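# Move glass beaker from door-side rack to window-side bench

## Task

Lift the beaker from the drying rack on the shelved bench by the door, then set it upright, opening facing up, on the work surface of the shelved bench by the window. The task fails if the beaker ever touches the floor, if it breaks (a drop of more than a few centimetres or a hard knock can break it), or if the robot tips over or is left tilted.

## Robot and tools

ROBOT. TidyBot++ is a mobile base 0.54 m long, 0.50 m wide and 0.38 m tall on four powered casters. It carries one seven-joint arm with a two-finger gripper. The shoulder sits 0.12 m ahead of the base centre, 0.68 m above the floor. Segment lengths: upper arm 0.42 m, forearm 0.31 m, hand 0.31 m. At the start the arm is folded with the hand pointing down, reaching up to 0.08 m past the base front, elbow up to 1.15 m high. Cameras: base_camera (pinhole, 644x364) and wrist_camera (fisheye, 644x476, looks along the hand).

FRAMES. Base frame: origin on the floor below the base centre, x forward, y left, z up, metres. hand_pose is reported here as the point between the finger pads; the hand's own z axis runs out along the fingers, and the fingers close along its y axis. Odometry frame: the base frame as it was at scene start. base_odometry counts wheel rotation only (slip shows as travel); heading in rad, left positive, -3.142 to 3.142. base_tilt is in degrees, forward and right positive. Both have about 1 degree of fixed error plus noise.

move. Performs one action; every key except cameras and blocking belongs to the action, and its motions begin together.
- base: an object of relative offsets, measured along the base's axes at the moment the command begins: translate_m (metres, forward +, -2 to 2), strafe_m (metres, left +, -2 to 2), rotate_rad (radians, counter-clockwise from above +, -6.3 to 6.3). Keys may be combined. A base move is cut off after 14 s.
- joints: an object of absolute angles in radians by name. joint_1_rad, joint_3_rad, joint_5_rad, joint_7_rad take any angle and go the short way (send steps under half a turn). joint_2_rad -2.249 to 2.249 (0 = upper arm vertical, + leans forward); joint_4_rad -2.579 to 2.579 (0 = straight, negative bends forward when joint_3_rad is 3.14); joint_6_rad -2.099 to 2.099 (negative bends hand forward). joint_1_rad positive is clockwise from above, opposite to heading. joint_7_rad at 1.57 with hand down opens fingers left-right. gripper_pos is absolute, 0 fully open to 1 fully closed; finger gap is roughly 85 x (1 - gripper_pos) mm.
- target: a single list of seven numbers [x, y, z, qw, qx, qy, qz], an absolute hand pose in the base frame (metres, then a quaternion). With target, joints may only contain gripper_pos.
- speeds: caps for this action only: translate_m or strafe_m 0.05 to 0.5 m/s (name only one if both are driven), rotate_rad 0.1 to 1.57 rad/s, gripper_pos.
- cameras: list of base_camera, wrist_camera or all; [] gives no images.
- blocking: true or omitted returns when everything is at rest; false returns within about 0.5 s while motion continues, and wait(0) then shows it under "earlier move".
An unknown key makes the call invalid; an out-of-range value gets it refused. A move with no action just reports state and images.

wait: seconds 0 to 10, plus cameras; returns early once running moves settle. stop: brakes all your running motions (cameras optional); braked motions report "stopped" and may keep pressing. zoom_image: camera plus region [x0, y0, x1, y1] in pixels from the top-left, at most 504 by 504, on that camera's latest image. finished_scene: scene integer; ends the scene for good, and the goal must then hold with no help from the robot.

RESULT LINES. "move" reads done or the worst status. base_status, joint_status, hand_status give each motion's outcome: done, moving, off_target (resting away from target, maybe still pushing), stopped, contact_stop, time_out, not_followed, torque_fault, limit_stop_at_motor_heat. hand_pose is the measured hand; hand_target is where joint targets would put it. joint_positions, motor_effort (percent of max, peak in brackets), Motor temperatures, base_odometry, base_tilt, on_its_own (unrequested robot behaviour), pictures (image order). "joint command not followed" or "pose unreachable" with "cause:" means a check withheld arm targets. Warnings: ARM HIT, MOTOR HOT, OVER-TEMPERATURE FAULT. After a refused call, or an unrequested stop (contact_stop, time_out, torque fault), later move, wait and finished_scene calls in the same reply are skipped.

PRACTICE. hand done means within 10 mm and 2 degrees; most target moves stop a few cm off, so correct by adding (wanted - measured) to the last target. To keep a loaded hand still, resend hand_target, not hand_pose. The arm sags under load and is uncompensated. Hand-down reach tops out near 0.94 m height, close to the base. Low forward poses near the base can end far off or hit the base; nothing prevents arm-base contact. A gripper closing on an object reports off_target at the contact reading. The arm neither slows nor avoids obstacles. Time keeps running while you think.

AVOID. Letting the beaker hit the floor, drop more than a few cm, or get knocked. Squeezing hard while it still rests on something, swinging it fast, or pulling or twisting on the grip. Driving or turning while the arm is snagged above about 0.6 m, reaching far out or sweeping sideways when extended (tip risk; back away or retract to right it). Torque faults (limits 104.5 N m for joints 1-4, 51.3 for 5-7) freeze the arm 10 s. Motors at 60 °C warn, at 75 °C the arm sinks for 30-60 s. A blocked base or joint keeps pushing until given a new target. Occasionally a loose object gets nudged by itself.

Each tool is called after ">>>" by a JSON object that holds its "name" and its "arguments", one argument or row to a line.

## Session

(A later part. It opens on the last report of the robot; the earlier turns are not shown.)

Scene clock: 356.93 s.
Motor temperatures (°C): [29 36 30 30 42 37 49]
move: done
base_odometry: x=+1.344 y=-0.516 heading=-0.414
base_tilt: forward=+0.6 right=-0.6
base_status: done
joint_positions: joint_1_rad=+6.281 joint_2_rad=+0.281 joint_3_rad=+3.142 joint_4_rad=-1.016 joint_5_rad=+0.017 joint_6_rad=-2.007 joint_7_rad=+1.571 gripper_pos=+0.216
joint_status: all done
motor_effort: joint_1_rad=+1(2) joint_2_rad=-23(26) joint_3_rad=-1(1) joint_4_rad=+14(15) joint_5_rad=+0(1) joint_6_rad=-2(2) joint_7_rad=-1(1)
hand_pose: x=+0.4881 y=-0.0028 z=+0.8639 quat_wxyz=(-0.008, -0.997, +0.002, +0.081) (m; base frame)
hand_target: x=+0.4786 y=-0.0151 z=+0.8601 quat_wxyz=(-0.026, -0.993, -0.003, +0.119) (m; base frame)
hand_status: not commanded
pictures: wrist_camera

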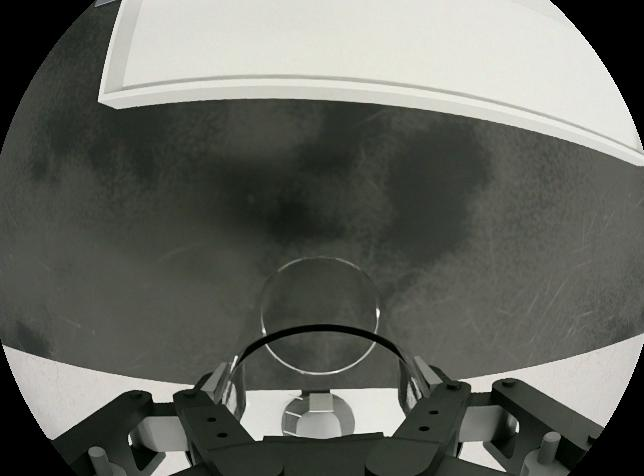

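>>> {"name": "move", "arguments": {
  "base": {"translate_m": -0.010},
  "joints": {"joint_2_rad": 0.372},
  "cameras": ["wrist_camera"]
}}

Scene clock: 365.53 s.
Motor temperatures (°C): [29 36 30 30 42 37 49]
move: done
base_odometry: x=+1.335 y=-0.511 heading=-0.414
base_tilt: forward=+0.6 right=-0.6
base_status: done
joint_positions: joint_1_rad=+6.281 joint_2_rad=+0.338 joint_3_rad=+3.142 joint_4_rad=-1.015 joint_5_rad=+0.017 joint_6_rad=-2.008 joint_7_rad=+1.571 gripper_pos=+0.216
joint_status: all done
motor_effort: joint_1_rad=+0(2) joint_2_rad=-25(27) joint_3_rad=+0(1) joint_4_rad=+14(14) joint_5_rad=+0(1) joint_6_rad=-2(3) joint_7_rad=+0(1)
hand_pose: x=+0.4976 y=-0.0028 z=+0.8430 quat_wxyz=(-0.008, -0.994, +0.002, +0.110) (m; base frame)
hand_target: x=+0.4886 y=-0.0151 z=+0.8382 quat_wxyz=(-0.026, -0.988, -0.004, +0.149) (m; base frame)
hand_status: not commanded
pictures: wrist_camera

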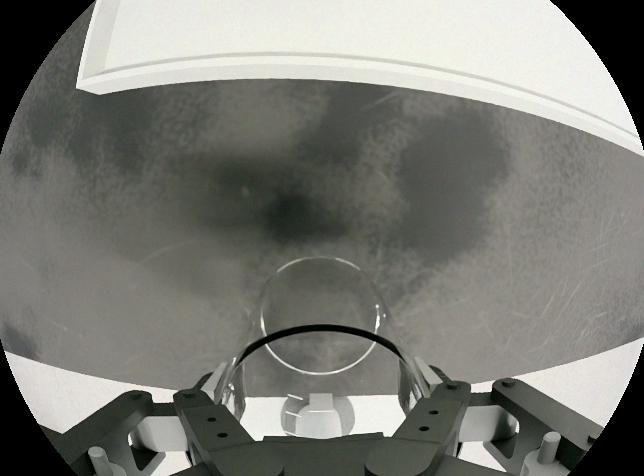

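>>> {"name": "move", "arguments": {
  "base": {"translate_m": -0.006},
  "joints": {"joint_2_rad": 0.392, "joint_6_rad": -1.91},
  "cameras": ["wrist_camera"]
}}

Scene clock: 370.67 s.
Motor temperatures (°C): [29 36 30 30 42 37 49]
move: done
base_odometry: x=+1.330 y=-0.509 heading=-0.414
base_tilt: forward=+0.6 right=-0.6
base_status: done
joint_positions: joint_1_rad=+6.282 joint_2_rad=+0.352 joint_3_rad=+3.142 joint_4_rad=-1.015 joint_5_rad=+0.017 joint_6_rad=-1.911 joint_7_rad=+1.571 gripper_pos=+0.216
joint_status: all done
motor_effort: joint_1_rad=+1(2) joint_2_rad=-26(29) joint_3_rad=-1(1) joint_4_rad=+14(15) joint_5_rad=+0(1) joint_6_rad=-1(4) joint_7_rad=-1(1)
hand_pose: x=+0.5297 y=-0.0030 z=+0.8321 quat_wxyz=(-0.008, -0.998, +0.001, +0.068) (m; base frame)
hand_target: x=+0.5388 y=-0.0162 z=+0.8192 quat_wxyz=(-0.028, -0.996, -0.007, +0.081) (m; base frame)
hand_status: not commanded
pictures: wrist_camera

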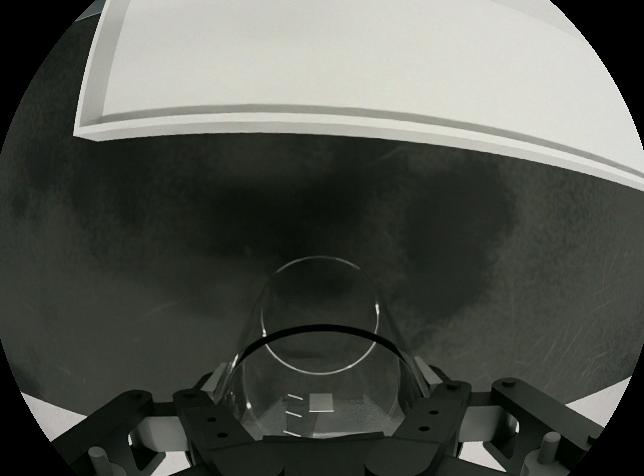

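>>> {"name": "move", "arguments": {
  "joints": {"joint_6_rad": -2.042},
  "cameras": ["wrist_camera"]
}}

Scene clock: 375.23 s.
Motor temperatures (°C): [29 36 30 30 42 37 49]
move: done
base_odometry: x=+1.330 y=-0.509 heading=-0.414
base_tilt: forward=+0.6 right=-0.6
base_status: not commanded
joint_positions: joint_1_rad=+6.282 joint_2_rad=+0.354 joint_3_rad=+3.142 joint_4_rad=-1.014 joint_5_rad=+0.017 joint_6_rad=-2.018 joint_7_rad=+1.571 gripper_pos=+0.216
joint_status: all done
motor_effort: joint_1_rad=+1(1) joint_2_rad=-26(28) joint_3_rad=-1(1) joint_4_rad=+14(15) joint_5_rad=+0(1) joint_6_rad=-3(3) joint_7_rad=+0(1)
hand_pose: x=+0.4975 y=-0.0028 z=+0.8377 quat_wxyz=(-0.008, -0.993, +0.002, +0.122) (m; base frame)
hand_target: x=+0.4988 y=-0.0153 z=+0.8285 quat_wxyz=(-0.026, -0.989, -0.005, +0.147) (m; base frame)
hand_status: not commanded
pictures: wrist_camera

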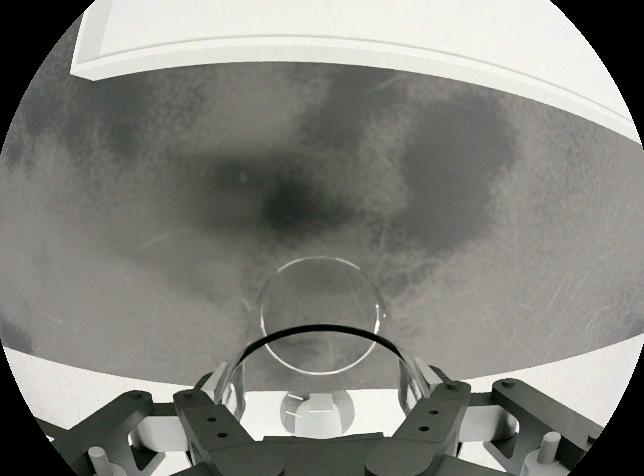

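>>> {"name": "move", "arguments": {
  "joints": {"joint_2_rad": 0.402, "joint_6_rad": -1.985},
  "cameras": ["wrist_camera"]
}}

Scene clock: 377.87 s.
Motor temperatures (°C): [29 36 30 30 42 37 49]
move: done
base_odometry: x=+1.330 y=-0.509 heading=-0.414
base_tilt: forward=+0.6 right=-0.6
base_status: not commanded
joint_positions: joint_1_rad=+6.282 joint_2_rad=+0.361 joint_3_rad=+3.142 joint_4_rad=-1.014 joint_5_rad=+0.017 joint_6_rad=-1.993 joint_7_rad=+1.571 gripper_pos=+0.216
joint_status: all done
motor_effort: joint_1_rad=+0(2) joint_2_rad=-26(28) joint_3_rad=-1(1) joint_4_rad=+14(14) joint_5_rad=+0(1) joint_6_rad=-2(3) joint_7_rad=-1(1)
hand_pose: x=+0.5059 y=-0.0029 z=+0.8333 quat_wxyz=(-0.008, -0.994, +0.002, +0.113) (m; base frame)
hand_target: x=+0.5173 y=-0.0157 z=+0.8199 quat_wxyz=(-0.027, -0.992, -0.006, +0.124) (m; base frame)
hand_status: not commanded
pictures: wrist_camera

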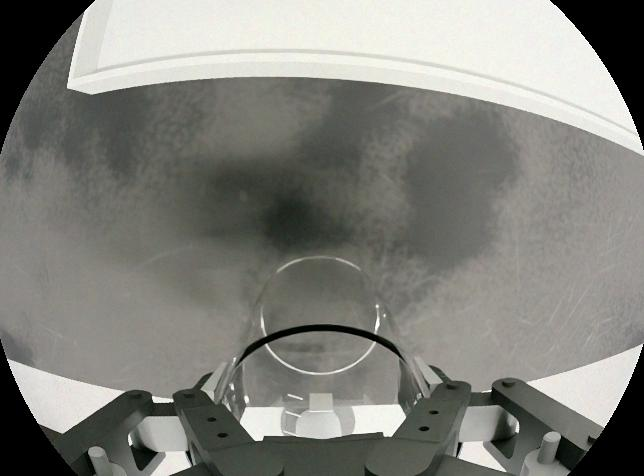

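>>> {"name": "move", "arguments": {
  "joints": {"joint_2_rad": 0.412},
  "cameras": []
}}

>>> {"name": "move", "arguments": {
  "joints": {"joint_2_rad": 0.420},
  "cameras": ["wrist_camera"]
}}

Scene clock: 380.17 s.
Motor temperatures (°C): [29 36 30 30 42 37 49]
move: done
base_odometry: x=+1.330 y=-0.509 heading=-0.414
base_tilt: forward=+0.6 right=-0.6
base_status: not commanded
joint_positions: joint_1_rad=+6.282 joint_2_rad=+0.370 joint_3_rad=+3.142 joint_4_rad=-1.014 joint_5_rad=+0.017 joint_6_rad=-1.993 joint_7_rad=+1.571 gripper_pos=+0.216
joint_status: all done
motor_effort: joint_1_rad=+1(2) joint_2_rad=-27(28) joint_3_rad=+0(1) joint_4_rad=+14(14) joint_5_rad=+0(0) joint_6_rad=-2(2) joint_7_rad=-1(1)
hand_pose: x=+0.5072 y=-0.0029 z=+0.8299 quat_wxyz=(-0.008, -0.993, +0.002, +0.118) (m; base frame)
hand_target: x=+0.5187 y=-0.0157 z=+0.8159 quat_wxyz=(-0.027, -0.991, -0.006, +0.129) (m; base frame)
hand_status: not commanded
pictures: none
No camera images: "cameras" was empty.

Scene clock: 380.70 s.
Motor temperatures (°C): [29 36 30 30 42 37 49]
move: done
base_odometry: x=+1.330 y=-0.509 heading=-0.414
base_tilt: forward=+0.6 right=-0.6
base_status: not commanded
joint_positions: joint_1_rad=+6.282 joint_2_rad=+0.377 joint_3_rad=+3.142 joint_4_rad=-1.014 joint_5_rad=+0.017 joint_6_rad=-1.993 joint_7_rad=+1.571 gripper_pos=+0.216
joint_status: all done
motor_effort: joint_1_rad=+1(2) joint_2_rad=-26(28) joint_3_rad=+0(1) joint_4_rad=+14(14) joint_5_rad=-1(1) joint_6_rad=-2(3) joint_7_rad=+0(1)
hand_pose: x=+0.5083 y=-0.0029 z=+0.8271 quat_wxyz=(-0.008, -0.993, +0.002, +0.121) (m; base frame)
hand_target: x=+0.5197 y=-0.0157 z=+0.8127 quat_wxyz=(-0.027, -0.991, -0.006, +0.133) (m; base frame)
hand_status: not commanded
pictures: wrist_camera

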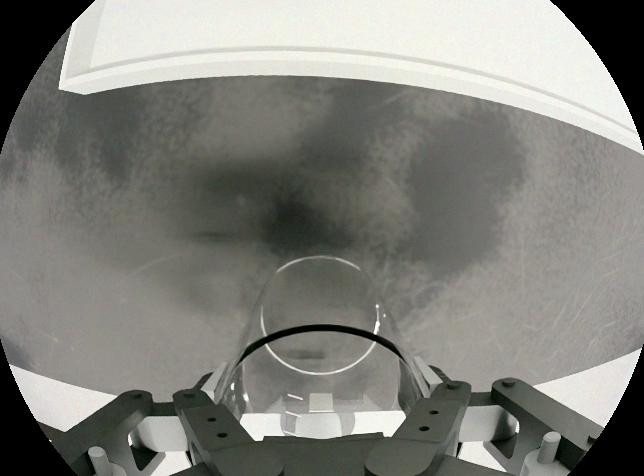

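>>> {"name": "move", "arguments": {
  "joints": {"joint_2_rad": 0.430, "joint_6_rad": -1.970},
  "cameras": []
}}

>>> {"name": "move", "arguments": {
  "joints": {"joint_2_rad": 0.438},
  "cameras": ["wrist_camera"]
}}

Scene clock: 385.07 s.
Motor temperatures (°C): [29 36 30 30 42 37 49]
move: done
base_odometry: x=+1.330 y=-0.509 heading=-0.414
base_tilt: forward=+0.6 right=-0.6
base_status: not commanded
joint_positions: joint_1_rad=+6.282 joint_2_rad=+0.381 joint_3_rad=+3.142 joint_4_rad=-1.012 joint_5_rad=+0.017 joint_6_rad=-1.993 joint_7_rad=+1.571 gripper_pos=+0.216
joint_status: all done
motor_effort: joint_1_rad=+0(1) joint_2_rad=-26(28) joint_3_rad=+0(1) joint_4_rad=+13(14) joint_5_rad=+0(1) joint_6_rad=-1(3) joint_7_rad=+0(1)
hand_pose: x=+0.5094 y=-0.0029 z=+0.8259 quat_wxyz=(-0.008, -0.992, +0.002, +0.122) (m; base frame)
hand_target: x=+0.5255 y=-0.0158 z=+0.8075 quat_wxyz=(-0.027, -0.991, -0.007, +0.130) (m; base frame)
hand_status: not commanded
pictures: none
No camera images: "cameras" was empty.

Scene clock: 385.53 s.
Motor temperatures (°C): [29 36 30 30 42 37 49]
move: done
base_odometry: x=+1.330 y=-0.509 heading=-0.414
base_tilt: forward=+0.6 right=-0.6
base_status: not commanded
joint_positions: joint_1_rad=+6.282 joint_2_rad=+0.382 joint_3_rad=+3.142 joint_4_rad=-1.011 joint_5_rad=+0.017 joint_6_rad=-1.993 joint_7_rad=+1.571 gripper_pos=+0.216
joint_status: all done
motor_effort: joint_1_rad=+1(1) joint_2_rad=-25(26) joint_3_rad=+0(1) joint_4_rad=+13(14) joint_5_rad=+0(1) joint_6_rad=-2(2) joint_7_rad=+0(1)
hand_pose: x=+0.5100 y=-0.0029 z=+0.8258 quat_wxyz=(-0.008, -0.992, +0.002, +0.122) (m; base frame)
hand_target: x=+0.5265 y=-0.0158 z=+0.8042 quat_wxyz=(-0.027, -0.991, -0.007, +0.134) (m; base frame)
hand_status: not commanded
pictures: wrist_camera

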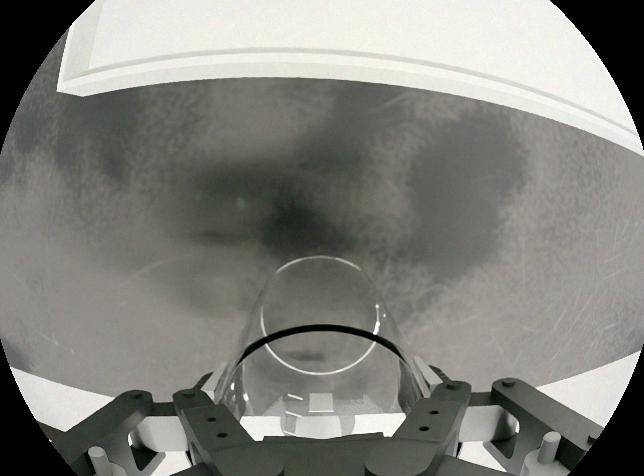

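>>> {"name": "move", "arguments": {
  "joints": {"gripper_pos": 0.18},
  "cameras": ["wrist_camera"]
}}

>>> {"name": "zoom_image", "arguments": {
  "camera": "wrist_camera",
  "region": [200, 220, 440, 440]
}}

Scene clock: 388.10 s.
Motor temperatures (°C): [29 36 30 30 42 37 49]
move: done
base_odometry: x=+1.330 y=-0.509 heading=-0.414
base_tilt: forward=+0.6 right=-0.6
base_status: not commanded
joint_positions: joint_1_rad=+6.282 joint_2_rad=+0.393 joint_3_rad=+3.142 joint_4_rad=-1.010 joint_5_rad=+0.017 joint_6_rad=-1.993 joint_7_rad=+1.571 gripper_pos=+0.180
joint_status: all done
motor_effort: joint_1_rad=+1(1) joint_2_rad=-26(27) joint_3_rad=-1(1) joint_4_rad=+13(14) joint_5_rad=+0(1) joint_6_rad=-2(2) joint_7_rad=+0(1)
hand_pose: x=+0.5116 y=-0.0029 z=+0.8216 quat_wxyz=(-0.008, -0.992, +0.002, +0.127) (m; base frame)
hand_target: x=+0.5265 y=-0.0158 z=+0.8042 quat_wxyz=(-0.027, -0.991, -0.007, +0.134) (m; base frame)
hand_status: not commanded
pictures: wrist_camera

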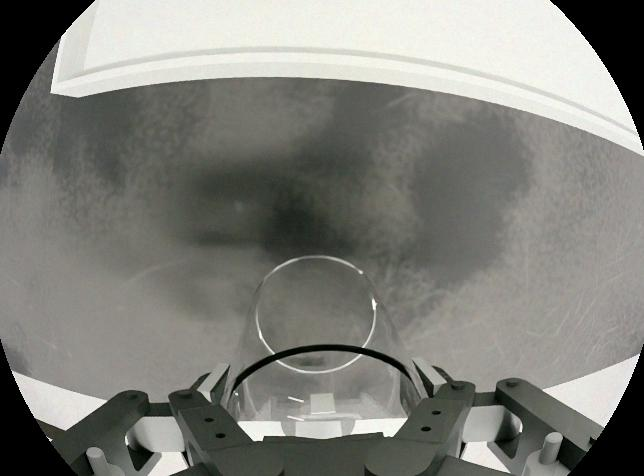

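Scaled by 2.100.

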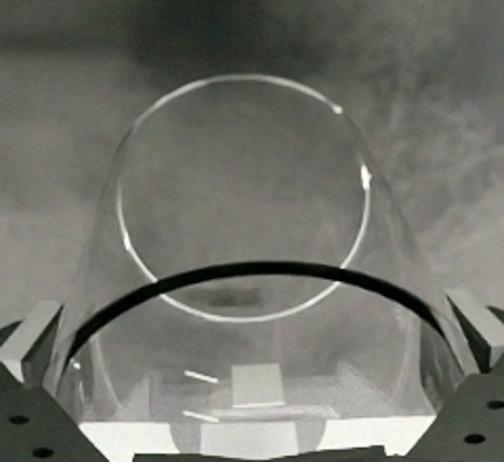

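>>> {"name": "move", "arguments": {
  "joints": {"gripper_pos": 0.0},
  "cameras": ["wrist_camera"]
}}

Scene clock: 406.37 s.
Motor temperatures (°C): [29 36 30 30 42 37 49]
move: done
base_odometry: x=+1.330 y=-0.509 heading=-0.414
base_tilt: forward=+0.6 right=-0.6
base_status: not commanded
joint_positions: joint_1_rad=+6.282 joint_2_rad=+0.393 joint_3_rad=+3.142 joint_4_rad=-1.010 joint_5_rad=+0.017 joint_6_rad=-1.993 joint_7_rad=+1.571 gripper_pos=+0.000
joint_status: all done
motor_effort: joint_1_rad=+0(2) joint_2_rad=-26(27) joint_3_rad=-1(1) joint_4_rad=+13(14) joint_5_rad=+0(1) joint_6_rad=-2(2) joint_7_rad=+0(1)
hand_pose: x=+0.5116 y=-0.0029 z=+0.8216 quat_wxyz=(-0.008, -0.992, +0.002, +0.127) (m; base frame)
hand_target: x=+0.5265 y=-0.0158 z=+0.8042 quat_wxyz=(-0.027, -0.991, -0.007, +0.134) (m; base frame)
hand_status: not commanded
pictures: wrist_camera

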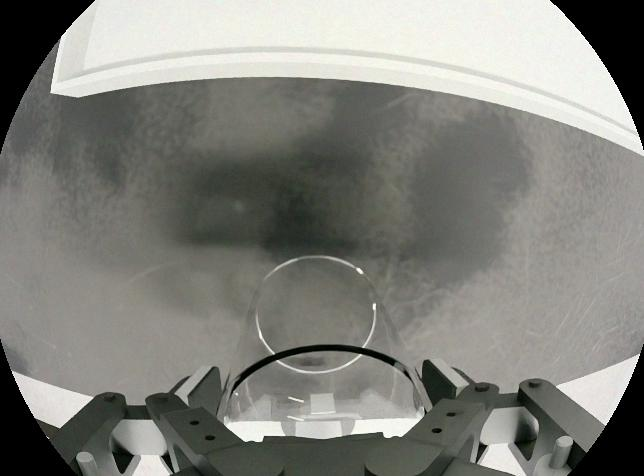

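>>> {"name": "move", "arguments": {

}}

Scene clock: 415.67 s.
Motor temperatures (°C): [29 36 30 30 42 37 49]
base_odometry: x=+1.330 y=-0.509 heading=-0.414
base_tilt: forward=+0.6 right=-0.6
base_status: not commanded
joint_positions: joint_1_rad=+6.282 joint_2_rad=+0.393 joint_3_rad=+3.142 joint_4_rad=-1.010 joint_5_rad=+0.017 joint_6_rad=-1.993 joint_7_rad=+1.571 gripper_pos=+0.000
joint_status: all done
motor_effort: joint_1_rad=+1(2) joint_2_rad=-26(27) joint_3_rad=+0(1) joint_4_rad=+14(14) joint_5_rad=+0(1) joint_6_rad=-2(2) joint_7_rad=+0(1)
hand_pose: x=+0.5116 y=-0.0029 z=+0.8216 quat_wxyz=(-0.008, -0.992, +0.002, +0.127) (m; base frame)
hand_target: x=+0.5265 y=-0.0158 z=+0.8042 quat_wxyz=(-0.027, -0.991, -0.007, +0.134) (m; base frame)
hand_status: not commanded
pictures: base_camera, wrist_camera

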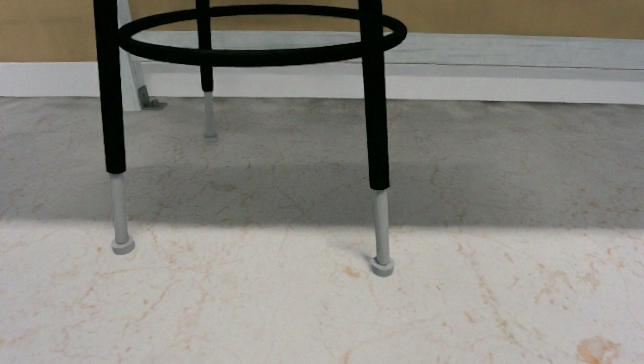

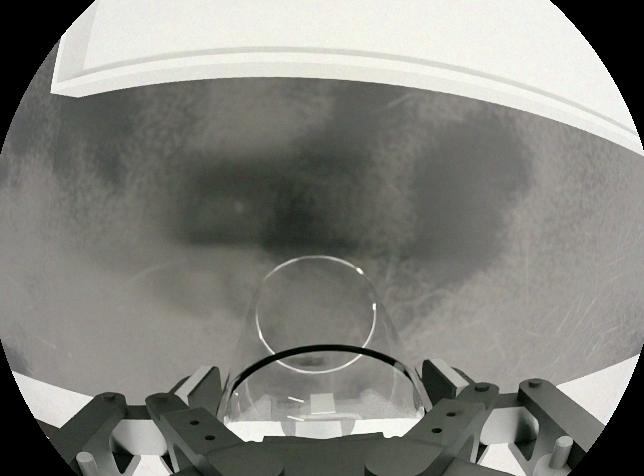

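>>> {"name": "move", "arguments": {
  "base": {"translate_m": -0.45},
  "joints": {"joint_2_rad": 0.25},
  "blocking": false,
  "cameras": []
}}

>>> {"name": "wait", "arguments": {
  "seconds": 0.5,
  "cameras": []
}}

>>> {"name": "move", "arguments": {
  "joints": {"joint_1_rad": 0.0, "joint_2_rad": 0.40, "joint_3_rad": 3.1416, "joint_4_rad": -2.3275, "joint_5_rad": 0.06, "joint_6_rad": 1.18, "joint_7_rad": -1.5},
  "cameras": ["wrist_camera"]
}}

Scene clock: 428.53 s.
Motor temperatures (°C): [29 36 30 30 42 37 49]
move: moving
base_odometry: x=+1.266 y=-0.481 heading=-0.414
base_tilt: forward=+0.6 right=-0.6
base_status: translate_m moving
joint_positions: joint_1_rad=+6.281 joint_2_rad=+0.363 joint_3_rad=+3.142 joint_4_rad=-1.010 joint_5_rad=+0.017 joint_6_rad=-1.993 joint_7_rad=+1.571 gripper_pos=+0.000
joint_status: joint_2_rad moving
motor_effort: joint_1_rad=+1(3) joint_2_rad=-30(31) joint_3_rad=+0(1) joint_4_rad=+14(14) joint_5_rad=+0(1) joint_6_rad=-3(3) joint_7_rad=+0(1)
hand_pose: x=+0.5072 y=-0.0028 z=+0.8335 quat_wxyz=(-0.008, -0.994, +0.002, +0.112) (m; base frame)
hand_target: x=+0.5078 y=-0.0158 z=+0.8547 quat_wxyz=(-0.027, -0.997, -0.005, +0.071) (m; base frame)
hand_status: not commanded
pictures: none
No camera images: "cameras" was empty.

Scene clock: 429.03 s.
Motor temperatures (°C): [29 36 30 30 42 37 49]
earlier move: moving
base_odometry: x=+1.079 y=-0.399 heading=-0.414
base_tilt: forward=+0.5 right=-0.6
base_status: translate_m moving
joint_positions: joint_1_rad=+6.281 joint_2_rad=+0.274 joint_3_rad=+3.142 joint_4_rad=-1.009 joint_5_rad=+0.017 joint_6_rad=-1.993 joint_7_rad=+1.571 gripper_pos=+0.000
joint_status: joint_2_rad moving
motor_effort: joint_1_rad=+1(3) joint_2_rad=-20(31) joint_3_rad=+0(1) joint_4_rad=+14(14) joint_5_rad=+0(1) joint_6_rad=+0(3) joint_7_rad=+0(1)
hand_pose: x=+0.4925 y=-0.0029 z=+0.8680 quat_wxyz=(-0.008, -0.998, +0.002, +0.067) (m; base frame)
hand_target: x=+0.4965 y=-0.0158 z=+0.8782 quat_wxyz=(-0.027, -0.999, -0.004, +0.041) (m; base frame)
hand_status: not commanded
wait: 0.50 s; no rest
pictures: none
No camera images: "cameras" was empty.

Scene clock: 432.83 s.
Motor temperatures (°C): [29 36 30 30 42 37 49]
move: done
base_odometry: x=+0.917 y=-0.328 heading=-0.413
base_tilt: forward=+0.6 right=-0.6
base_status: done
joint_positions: joint_1_rad=+6.281 joint_2_rad=+0.354 joint_3_rad=+3.142 joint_4_rad=-2.306 joint_5_rad=+0.017 joint_6_rad=+1.091 joint_7_rad=-1.428 gripper_pos=+0.000
joint_status: all done
motor_effort: joint_1_rad=+1(2) joint_2_rad=-23(27) joint_3_rad=+0(2) joint_4_rad=+12(17) joint_5_rad=+0(2) joint_6_rad=+9(9) joint_7_rad=+0(2)
hand_pose: x=+0.7217 y=+0.0073 z=+0.7989 quat_wxyz=(+0.707, -0.059, +0.704, -0.047) (m; base frame)
hand_target: x=+0.7200 y=+0.0186 z=+0.7886 quat_wxyz=(+0.715, -0.053, +0.697, -0.014) (m; base frame)
hand_status: not commanded
pictures: wrist_camera

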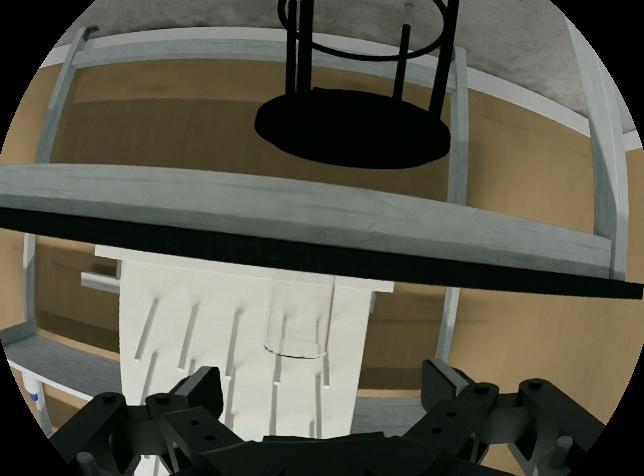

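>>> {"name": "move", "arguments": {
  "base": {"translate_m": 0.14, "strafe_m": -0.017},
  "joints": {"joint_7_rad": -1.64},
  "cameras": ["wrist_camera"]
}}

Scene clock: 444.33 s.
Motor temperatures (°C): [29 36 30 30 42 37 49]
move: done
base_odometry: x=+1.039 y=-0.400 heading=-0.414
base_tilt: forward=+0.6 right=-0.6
base_status: done
joint_positions: joint_1_rad=+6.282 joint_2_rad=+0.366 joint_3_rad=+3.142 joint_4_rad=-2.313 joint_5_rad=+0.018 joint_6_rad=+1.098 joint_7_rad=-1.590 gripper_pos=+0.000
joint_status: all done
motor_effort: joint_1_rad=+1(2) joint_2_rad=-24(26) joint_3_rad=-1(2) joint_4_rad=+11(13) joint_5_rad=+0(1) joint_6_rad=+8(9) joint_7_rad=+0(1)
hand_pose: x=+0.7211 y=+0.0072 z=+0.7897 quat_wxyz=(+0.703, -0.002, +0.711, +0.010) (m; base frame)
hand_target: x=+0.7200 y=+0.0186 z=+0.7886 quat_wxyz=(+0.714, -0.004, +0.699, +0.036) (m; base frame)
hand_status: not commanded
pictures: wrist_camera

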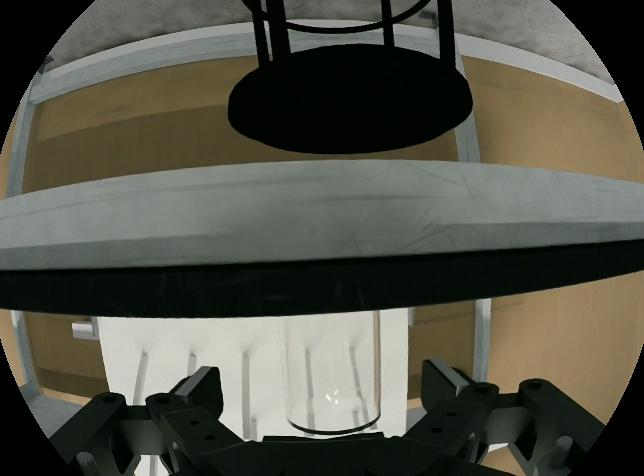

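>>> {"name": "move", "arguments": {
  "base": {"translate_m": 0.055, "strafe_m": 0.009},
  "joints": {"joint_2_rad": 0.3215},
  "cameras": ["wrist_camera"]
}}

Scene clock: 455.27 s.
Motor temperatures (°C): [29 36 30 30 42 37 49]
move: done
base_odometry: x=+1.093 y=-0.414 heading=-0.414
base_tilt: forward=+0.6 right=-0.6
base_status: done
joint_positions: joint_1_rad=+6.282 joint_2_rad=+0.347 joint_3_rad=+3.142 joint_4_rad=-2.314 joint_5_rad=+0.018 joint_6_rad=+1.100 joint_7_rad=-1.590 gripper_pos=+0.000
joint_status: all done
motor_effort: joint_1_rad=+0(2) joint_2_rad=-23(25) joint_3_rad=-1(2) joint_4_rad=+12(13) joint_5_rad=+0(1) joint_6_rad=+9(9) joint_7_rad=+0(1)
hand_pose: x=+0.7186 y=+0.0072 z=+0.8019 quat_wxyz=(+0.710, -0.002, +0.704, +0.010) (m; base frame)
hand_target: x=+0.7098 y=+0.0186 z=+0.8354 quat_wxyz=(+0.741, -0.005, +0.670, +0.036) (m; base frame)
hand_status: not commanded
pictures: wrist_camera

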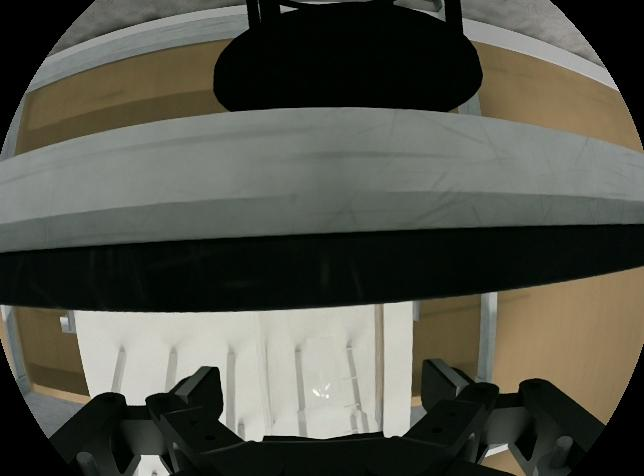

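>>> {"name": "zoom_image", "arguments": {
  "camera": "wrist_camera",
  "region": [200, 290, 440, 460]
}}

Scaled by 2.100.

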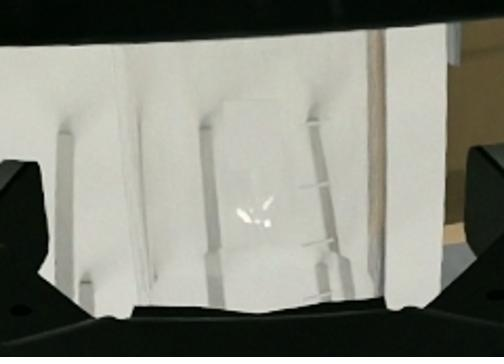

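>>> {"name": "move", "arguments": {
  "base": {"translate_m": 0.045},
  "speeds": {"translate_m": 0.15},
  "joints": {"joint_2_rad": 0.3895},
  "cameras": ["wrist_camera"]
}}

Scene clock: 466.80 s.
Motor temperatures (°C): [29 36 30 30 42 37 49]
move: done
base_odometry: x=+1.135 y=-0.432 heading=-0.414
base_tilt: forward=+0.6 right=-0.6
base_status: done
joint_positions: joint_1_rad=+6.282 joint_2_rad=+0.368 joint_3_rad=+3.142 joint_4_rad=-2.314 joint_5_rad=+0.018 joint_6_rad=+1.100 joint_7_rad=-1.590 gripper_pos=+0.000
joint_status: all done
motor_effort: joint_1_rad=+0(2) joint_2_rad=-23(26) joint_3_rad=+0(3) joint_4_rad=+12(13) joint_5_rad=-1(1) joint_6_rad=+9(9) joint_7_rad=+0(1)
hand_pose: x=+0.7209 y=+0.0072 z=+0.7893 quat_wxyz=(+0.703, -0.002, +0.711, +0.010) (m; base frame)
hand_target: x=+0.7189 y=+0.0186 z=+0.7949 quat_wxyz=(+0.718, -0.004, +0.695, +0.036) (m; base frame)
hand_status: not commanded
pictures: wrist_camera

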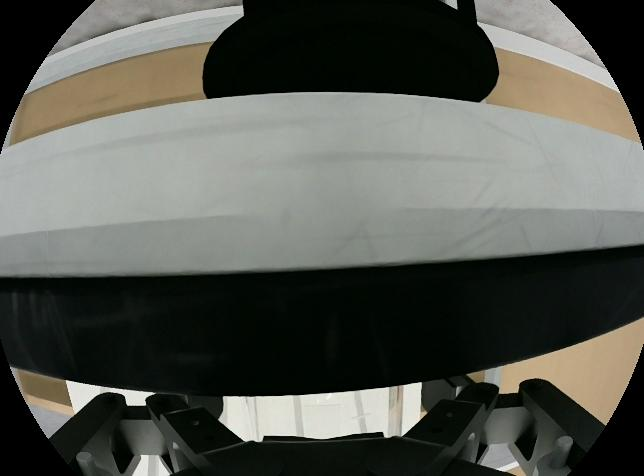

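>>> {"name": "move", "arguments": {
  "joints": {"gripper_pos": 0.32},
  "cameras": ["wrist_camera"]
}}

Scene clock: 471.73 s.
Motor temperatures (°C): [29 36 30 30 42 37 49]
move: off_target
base_odometry: x=+1.135 y=-0.432 heading=-0.414
base_tilt: forward=+0.6 right=-0.6
base_status: not commanded
joint_positions: joint_1_rad=+6.282 joint_2_rad=+0.368 joint_3_rad=+3.142 joint_4_rad=-2.314 joint_5_rad=+0.018 joint_6_rad=+1.100 joint_7_rad=-1.590 gripper_pos=+0.247
joint_status: gripper_pos off_target (ended at +0.247, target +0.320)
motor_effort: joint_1_rad=+1(1) joint_2_rad=-23(24) joint_3_rad=-1(1) joint_4_rad=+11(12) joint_5_rad=+0(1) joint_6_rad=+9(9) joint_7_rad=-1(1)
hand_pose: x=+0.7209 y=+0.0072 z=+0.7893 quat_wxyz=(+0.703, -0.002, +0.711, +0.010) (m; base frame)
hand_target: x=+0.7189 y=+0.0186 z=+0.7949 quat_wxyz=(+0.718, -0.004, +0.695, +0.036) (m; base frame)
hand_status: not commanded
pictures: wrist_camera

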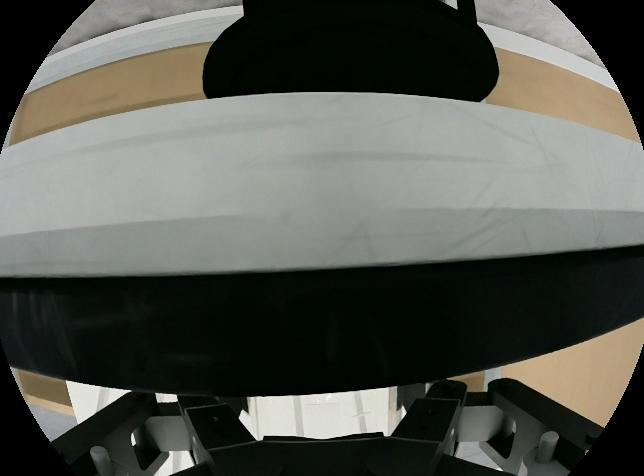

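>>> {"name": "zoom_image", "arguments": {
  "camera": "wrist_camera",
  "region": [180, 370, 460, 476]
}}

Scaled by 1.800.

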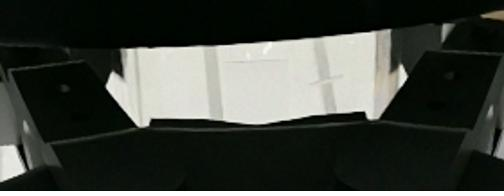

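>>> {"name": "move", "arguments": {
  "joints": {"gripper_pos": 0.0},
  "cameras": []
}}

>>> {"name": "move", "arguments": {
  "joints": {"joint_2_rad": 0.30},
  "cameras": ["wrist_camera"]
}}

Scene clock: 507.80 s.
Motor temperatures (°C): [29 36 29 30 42 37 49]
move: done
base_odometry: x=+1.135 y=-0.432 heading=-0.414
base_tilt: forward=+0.6 right=-0.6
base_status: not commanded
joint_positions: joint_1_rad=+6.282 joint_2_rad=+0.368 joint_3_rad=+3.142 joint_4_rad=-2.314 joint_5_rad=+0.018 joint_6_rad=+1.100 joint_7_rad=-1.590 gripper_pos=+0.000
joint_status: all done
motor_effort: joint_1_rad=+1(1) joint_2_rad=-24(24) joint_3_rad=+0(1) joint_4_rad=+12(12) joint_5_rad=+0(1) joint_6_rad=+9(9) joint_7_rad=+0(1)
hand_pose: x=+0.7209 y=+0.0072 z=+0.7893 quat_wxyz=(+0.703, -0.002, +0.711, +0.010) (m; base frame)
hand_target: x=+0.7189 y=+0.0186 z=+0.7949 quat_wxyz=(+0.718, -0.004, +0.695, +0.036) (m; base frame)
hand_status: not commanded
pictures: none
No camera images: "cameras" was empty.

Scene clock: 508.70 s.
Motor temperatures (°C): [29 36 29 30 42 37 49]
move: done
base_odometry: x=+1.135 y=-0.432 heading=-0.414
base_tilt: forward=+0.6 right=-0.6
base_status: not commanded
joint_positions: joint_1_rad=+6.282 joint_2_rad=+0.321 joint_3_rad=+3.142 joint_4_rad=-2.314 joint_5_rad=+0.018 joint_6_rad=+1.102 joint_7_rad=-1.590 gripper_pos=+0.000
joint_status: all done
motor_effort: joint_1_rad=+1(2) joint_2_rad=-23(25) joint_3_rad=-1(1) joint_4_rad=+12(12) joint_5_rad=+0(1) joint_6_rad=+9(10) joint_7_rad=-1(1)
hand_pose: x=+0.7152 y=+0.0072 z=+0.8180 quat_wxyz=(+0.720, -0.002, +0.694, +0.010) (m; base frame)
hand_target: x=+0.7064 y=+0.0186 z=+0.8481 quat_wxyz=(+0.748, -0.005, +0.662, +0.036) (m; base frame)
hand_status: not commanded
pictures: wrist_camera

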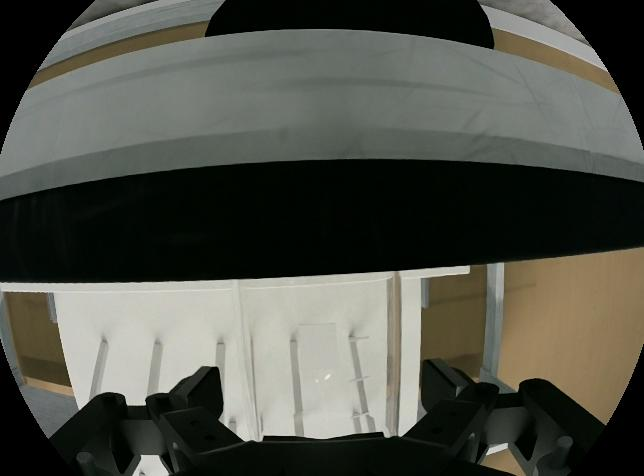

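>>> {"name": "zoom_image", "arguments": {
  "camera": "wrist_camera",
  "region": [210, 250, 450, 450]
}}

Scaled by 2.100.

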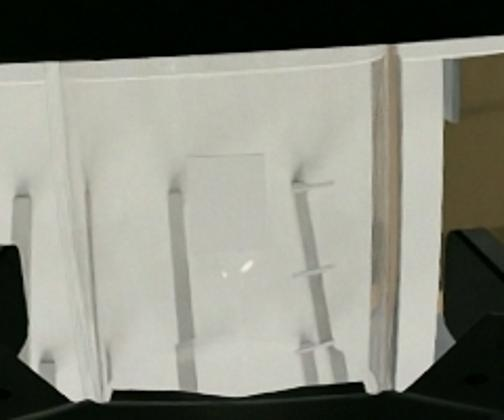

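>>> {"name": "move", "arguments": {
  "base": {"translate_m": 0.028},
  "speeds": {"translate_m": 0.15},
  "joints": {"joint_2_rad": 0.36},
  "cameras": ["wrist_camera"]
}}

Scene clock: 517.20 s.
Motor temperatures (°C): [29 36 29 30 42 37 49]
move: done
base_odometry: x=+1.160 y=-0.443 heading=-0.413
base_tilt: forward=+0.6 right=-0.6
base_status: done
joint_positions: joint_1_rad=+6.282 joint_2_rad=+0.341 joint_3_rad=+3.142 joint_4_rad=-2.315 joint_5_rad=+0.018 joint_6_rad=+1.103 joint_7_rad=-1.590 gripper_pos=+0.000
joint_status: all done
motor_effort: joint_1_rad=+1(2) joint_2_rad=-23(27) joint_3_rad=+0(1) joint_4_rad=+12(13) joint_5_rad=+0(1) joint_6_rad=+9(9) joint_7_rad=+0(1)
hand_pose: x=+0.7176 y=+0.0072 z=+0.8056 quat_wxyz=(+0.713, -0.002, +0.701, +0.010) (m; base frame)
hand_target: x=+0.7153 y=+0.0186 z=+0.8125 quat_wxyz=(+0.728, -0.004, +0.685, +0.036) (m; base frame)
hand_status: not commanded
pictures: wrist_camera

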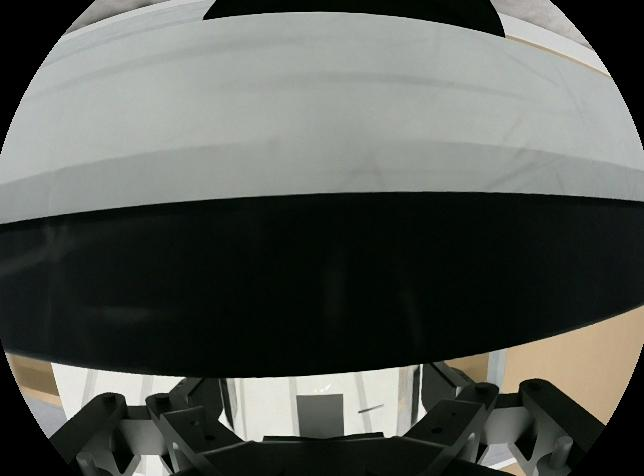

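>>> {"name": "zoom_image", "arguments": {
  "camera": "wrist_camera",
  "region": [200, 350, 450, 460]
}}

Scaled by 2.016.

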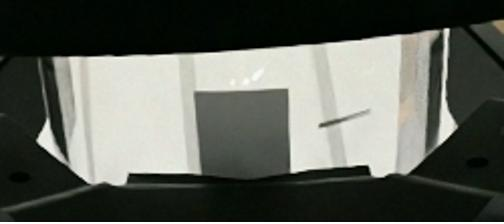

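>>> {"name": "move", "arguments": {
  "joints": {"gripper_pos": 0.32},
  "cameras": ["wrist_camera"]
}}

Scene clock: 521.87 s.
Motor temperatures (°C): [29 36 29 30 42 37 49]
move: off_target
base_odometry: x=+1.160 y=-0.443 heading=-0.413
base_tilt: forward=+0.6 right=-0.6
base_status: not commanded
joint_positions: joint_1_rad=+6.282 joint_2_rad=+0.341 joint_3_rad=+3.142 joint_4_rad=-2.315 joint_5_rad=+0.018 joint_6_rad=+1.103 joint_7_rad=-1.590 gripper_pos=+0.222
joint_status: gripper_pos off_target (ended at +0.222, target +0.320)
motor_effort: joint_1_rad=+0(1) joint_2_rad=-23(24) joint_3_rad=+0(1) joint_4_rad=+12(12) joint_5_rad=-1(1) joint_6_rad=+9(9) joint_7_rad=+0(1)
hand_pose: x=+0.7176 y=+0.0072 z=+0.8056 quat_wxyz=(+0.713, -0.002, +0.701, +0.010) (m; base frame)
hand_target: x=+0.7153 y=+0.0186 z=+0.8125 quat_wxyz=(+0.728, -0.004, +0.685, +0.036) (m; base frame)
hand_status: not commanded
pictures: wrist_camera

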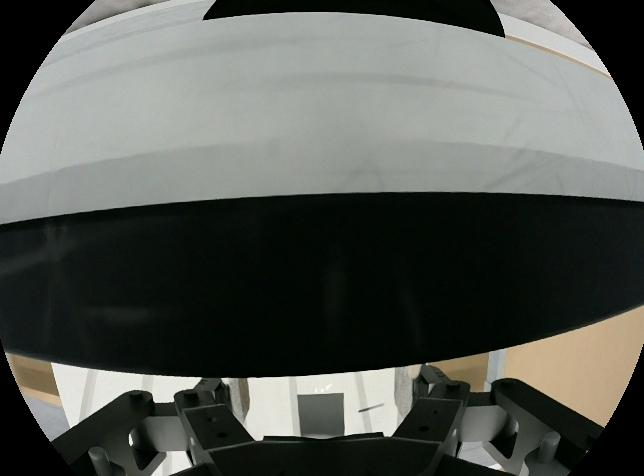

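>>> {"name": "move", "arguments": {
  "base": {"translate_m": -1.0},
  "joints": {"joint_2_rad": 0.18},
  "blocking": false,
  "cameras": []
}}

>>> {"name": "wait", "arguments": {
  "seconds": 0.7,
  "cameras": []
}}

>>> {"name": "move", "arguments": {
  "joints": {"joint_1_rad": 0.0, "joint_2_rad": -0.333, "joint_3_rad": 3.1416, "joint_4_rad": -1.865, "joint_5_rad": 0.06, "joint_6_rad": -0.056, "joint_7_rad": 0.0},
  "cameras": ["base_camera", "wrist_camera"]
}}

Scene clock: 538.43 s.
Motor temperatures (°C): [29 36 29 30 42 37 49]
move: moving
base_odometry: x=+1.096 y=-0.415 heading=-0.414
base_tilt: forward=+0.6 right=-0.6
base_status: translate_m moving
joint_positions: joint_1_rad=+6.282 joint_2_rad=+0.294 joint_3_rad=+3.142 joint_4_rad=-2.316 joint_5_rad=+0.018 joint_6_rad=+1.104 joint_7_rad=-1.590 gripper_pos=+0.222
joint_status: joint_2_rad moving
motor_effort: joint_1_rad=+1(3) joint_2_rad=-26(27) joint_3_rad=+0(1) joint_4_rad=+12(13) joint_5_rad=+0(2) joint_6_rad=+10(11) joint_7_rad=+0(1)
hand_pose: x=+0.7108 y=+0.0073 z=+0.8333 quat_wxyz=(+0.729, -0.003, +0.684, +0.010) (m; base frame)
hand_target: x=+0.6944 y=+0.0186 z=+0.8858 quat_wxyz=(+0.769, -0.007, +0.638, +0.036) (m; base frame)
hand_status: not commanded
pictures: none
No camera images: "cameras" was empty.

Scene clock: 539.13 s.
Motor temperatures (°C): [29 36 29 30 42 37 49]
earlier move: moving
base_odometry: x=+0.881 y=-0.320 heading=-0.413
base_tilt: forward=+0.6 right=-0.6
base_status: translate_m moving
joint_positions: joint_1_rad=+6.282 joint_2_rad=+0.205 joint_3_rad=+3.142 joint_4_rad=-2.317 joint_5_rad=+0.019 joint_6_rad=+1.105 joint_7_rad=-1.590 gripper_pos=+0.222
joint_status: all done
motor_effort: joint_1_rad=+1(3) joint_2_rad=-23(27) joint_3_rad=+0(3) joint_4_rad=+14(15) joint_5_rad=+0(2) joint_6_rad=+10(11) joint_7_rad=+0(1)
hand_pose: x=+0.6947 y=+0.0071 z=+0.8858 quat_wxyz=(+0.759, -0.003, +0.651, +0.010) (m; base frame)
hand_target: x=+0.6823 y=+0.0186 z=+0.9172 quat_wxyz=(+0.787, -0.008, +0.616, +0.035) (m; base frame)
hand_status: not commanded
wait: 0.70 s; no rest
pictures: none
No camera images: "cameras" was empty.

Scene clock: 541.57 s.
Motor temperatures (°C): [29 36 29 30 42 37 49]
move: done
base_odometry: x=+0.244 y=-0.041 heading=-0.413
base_tilt: forward=+0.6 right=-0.6
base_status: done
joint_positions: joint_1_rad=+6.282 joint_2_rad=-0.327 joint_3_rad=+3.142 joint_4_rad=-1.880 joint_5_rad=+0.019 joint_6_rad=+0.006 joint_7_rad=-0.073 gripper_pos=+0.222
joint_status: all done
motor_effort: joint_1_rad=+1(2) joint_2_rad=-12(24) joint_3_rad=+0(1) joint_4_rad=+21(21) joint_5_rad=+0(2) joint_6_rad=+10(11) joint_7_rad=+0(2)
hand_pose: x=+0.6092 y=+0.0016 z=+1.0935 quat_wxyz=(+0.519, -0.481, +0.507, -0.492) (m; base frame)
hand_target: x=+0.6068 y=+0.0003 z=+1.0863 quat_wxyz=(+0.480, -0.518, +0.490, -0.511) (m; base frame)
hand_status: not commanded
pictures: base_camera, wrist_camera

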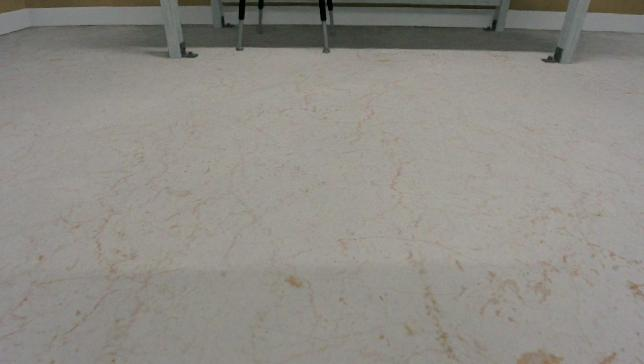

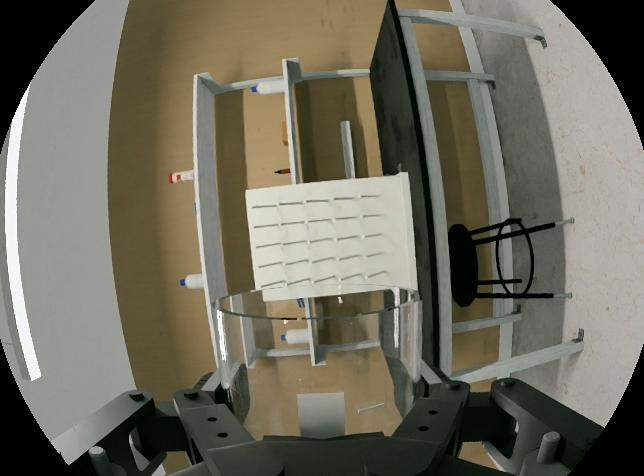

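>>> {"name": "move", "arguments": {
  "base": {"rotate_rad": 1.55},
  "joints": {"joint_7_rad": 1.638},
  "cameras": ["wrist_camera"]
}}

Scene clock: 548.83 s.
Motor temperatures (°C): [29 36 29 30 42 37 49]
move: done
base_odometry: x=+0.244 y=-0.041 heading=+1.135
base_tilt: forward=+0.6 right=-0.6
base_status: done
joint_positions: joint_1_rad=+6.280 joint_2_rad=-0.327 joint_3_rad=+3.138 joint_4_rad=-1.880 joint_5_rad=+0.019 joint_6_rad=+0.002 joint_7_rad=+1.569 gripper_pos=+0.222
joint_status: all done
motor_effort: joint_1_rad=+1(3) joint_2_rad=-11(13) joint_3_rad=+0(3) joint_4_rad=+21(21) joint_5_rad=+0(1) joint_6_rad=+9(10) joint_7_rad=+0(1)
hand_pose: x=+0.6092 y=+0.0049 z=+1.0924 quat_wxyz=(-0.004, -0.700, -0.009, -0.714) (m; base frame)
hand_target: x=+0.6068 y=+0.0003 z=+1.0863 quat_wxyz=(-0.046, -0.712, -0.044, -0.700) (m; base frame)
hand_status: not commanded
pictures: wrist_camera

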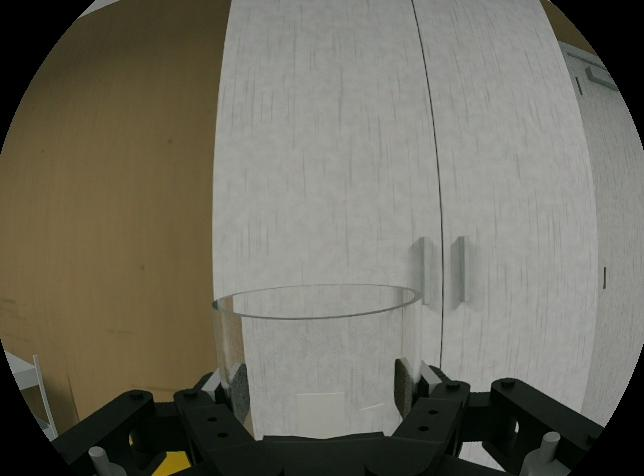

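>>> {"name": "move", "arguments": {
  "base": {"rotate_rad": 1.55},
  "cameras": ["base_camera", "wrist_camera"]
}}

Scene clock: 553.07 s.
Motor temperatures (°C): [29 36 29 30 42 37 49]
move: done
base_odometry: x=+0.244 y=-0.041 heading=+2.683
base_tilt: forward=+0.5 right=-0.6
base_status: done
joint_positions: joint_1_rad=+6.280 joint_2_rad=-0.327 joint_3_rad=+3.137 joint_4_rad=-1.880 joint_5_rad=+0.019 joint_6_rad=+0.002 joint_7_rad=+1.569 gripper_pos=+0.222
joint_status: not commanded
motor_effort: joint_1_rad=+1(3) joint_2_rad=-11(13) joint_3_rad=+0(3) joint_4_rad=+21(21) joint_5_rad=+0(1) joint_6_rad=+10(10) joint_7_rad=+0(1)
hand_pose: x=+0.6092 y=+0.0056 z=+1.0924 quat_wxyz=(-0.004, -0.700, -0.009, -0.714) (m; base frame)
hand_target: x=+0.6068 y=+0.0003 z=+1.0863 quat_wxyz=(-0.046, -0.712, -0.044, -0.700) (m; base frame)
hand_status: not commanded
pictures: base_camera, wrist_camera

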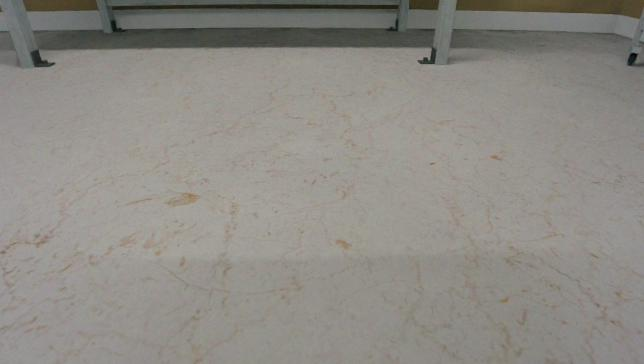

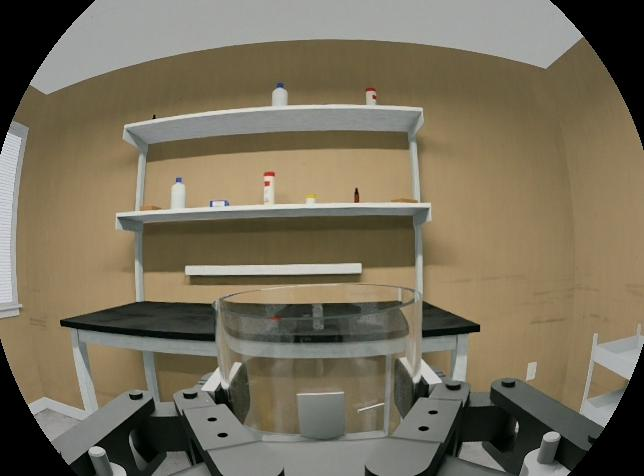

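>>> {"name": "zoom_image", "arguments": {
  "camera": "wrist_camera",
  "region": [50, 290, 230, 370]
}}

>>> {"name": "zoom_image", "arguments": {
  "camera": "wrist_camera",
  "region": [400, 290, 500, 370]
}}

>>> {"name": "zoom_image", "arguments": {
  "camera": "wrist_camera",
  "region": [200, 270, 440, 450]
}}

Scaled by 2.800.

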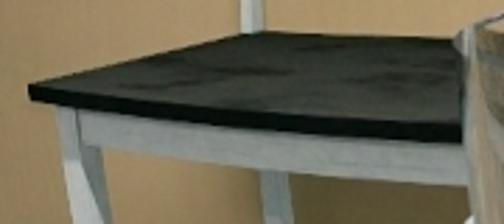

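Scaled by 5.040.

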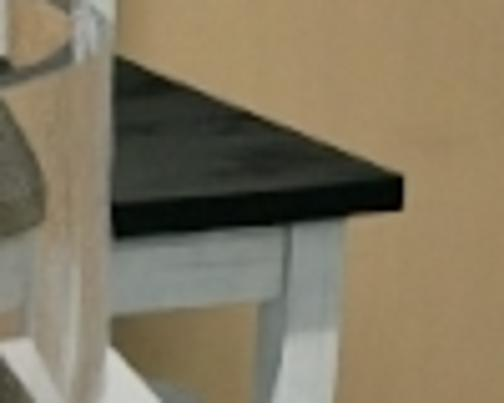

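Scaled by 2.100.

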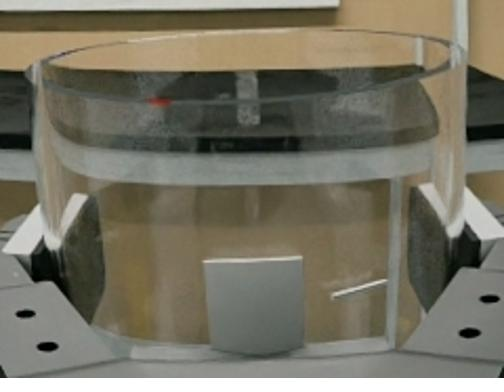

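>>> {"name": "move", "arguments": {
  "base": {"translate_m": 0.75},
  "joints": {"joint_4_rad": -2.054, "joint_6_rad": 0.21, "joint_7_rad": 1.47},
  "cameras": ["wrist_camera"]
}}

Scene clock: 595.80 s.
Motor temperatures (°C): [29 36 29 30 42 37 49]
move: done
base_odometry: x=-0.428 y=+0.291 heading=+2.685
base_tilt: forward=+0.6 right=-0.6
base_status: done
joint_positions: joint_1_rad=+6.280 joint_2_rad=-0.329 joint_3_rad=+3.137 joint_4_rad=-2.037 joint_5_rad=+0.019 joint_6_rad=+0.118 joint_7_rad=+1.531 gripper_pos=+0.222
joint_status: all done
motor_effort: joint_1_rad=+0(2) joint_2_rad=-11(13) joint_3_rad=+0(2) joint_4_rad=+21(23) joint_5_rad=-1(1) joint_6_rad=+10(11) joint_7_rad=-1(1)
hand_pose: x=+0.6055 y=+0.0062 z=+1.0309 quat_wxyz=(+0.010, -0.714, +0.003, -0.700) (m; base frame)
hand_target: x=+0.6030 y=+0.0053 z=+1.0509 quat_wxyz=(+0.020, -0.686, +0.010, -0.728) (m; base frame)
hand_status: not commanded
pictures: wrist_camera

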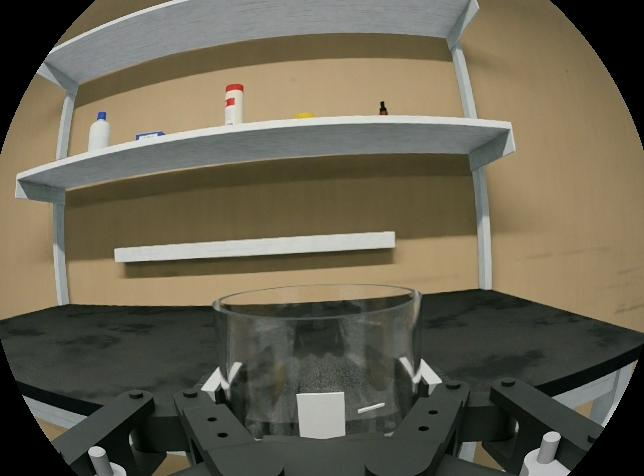

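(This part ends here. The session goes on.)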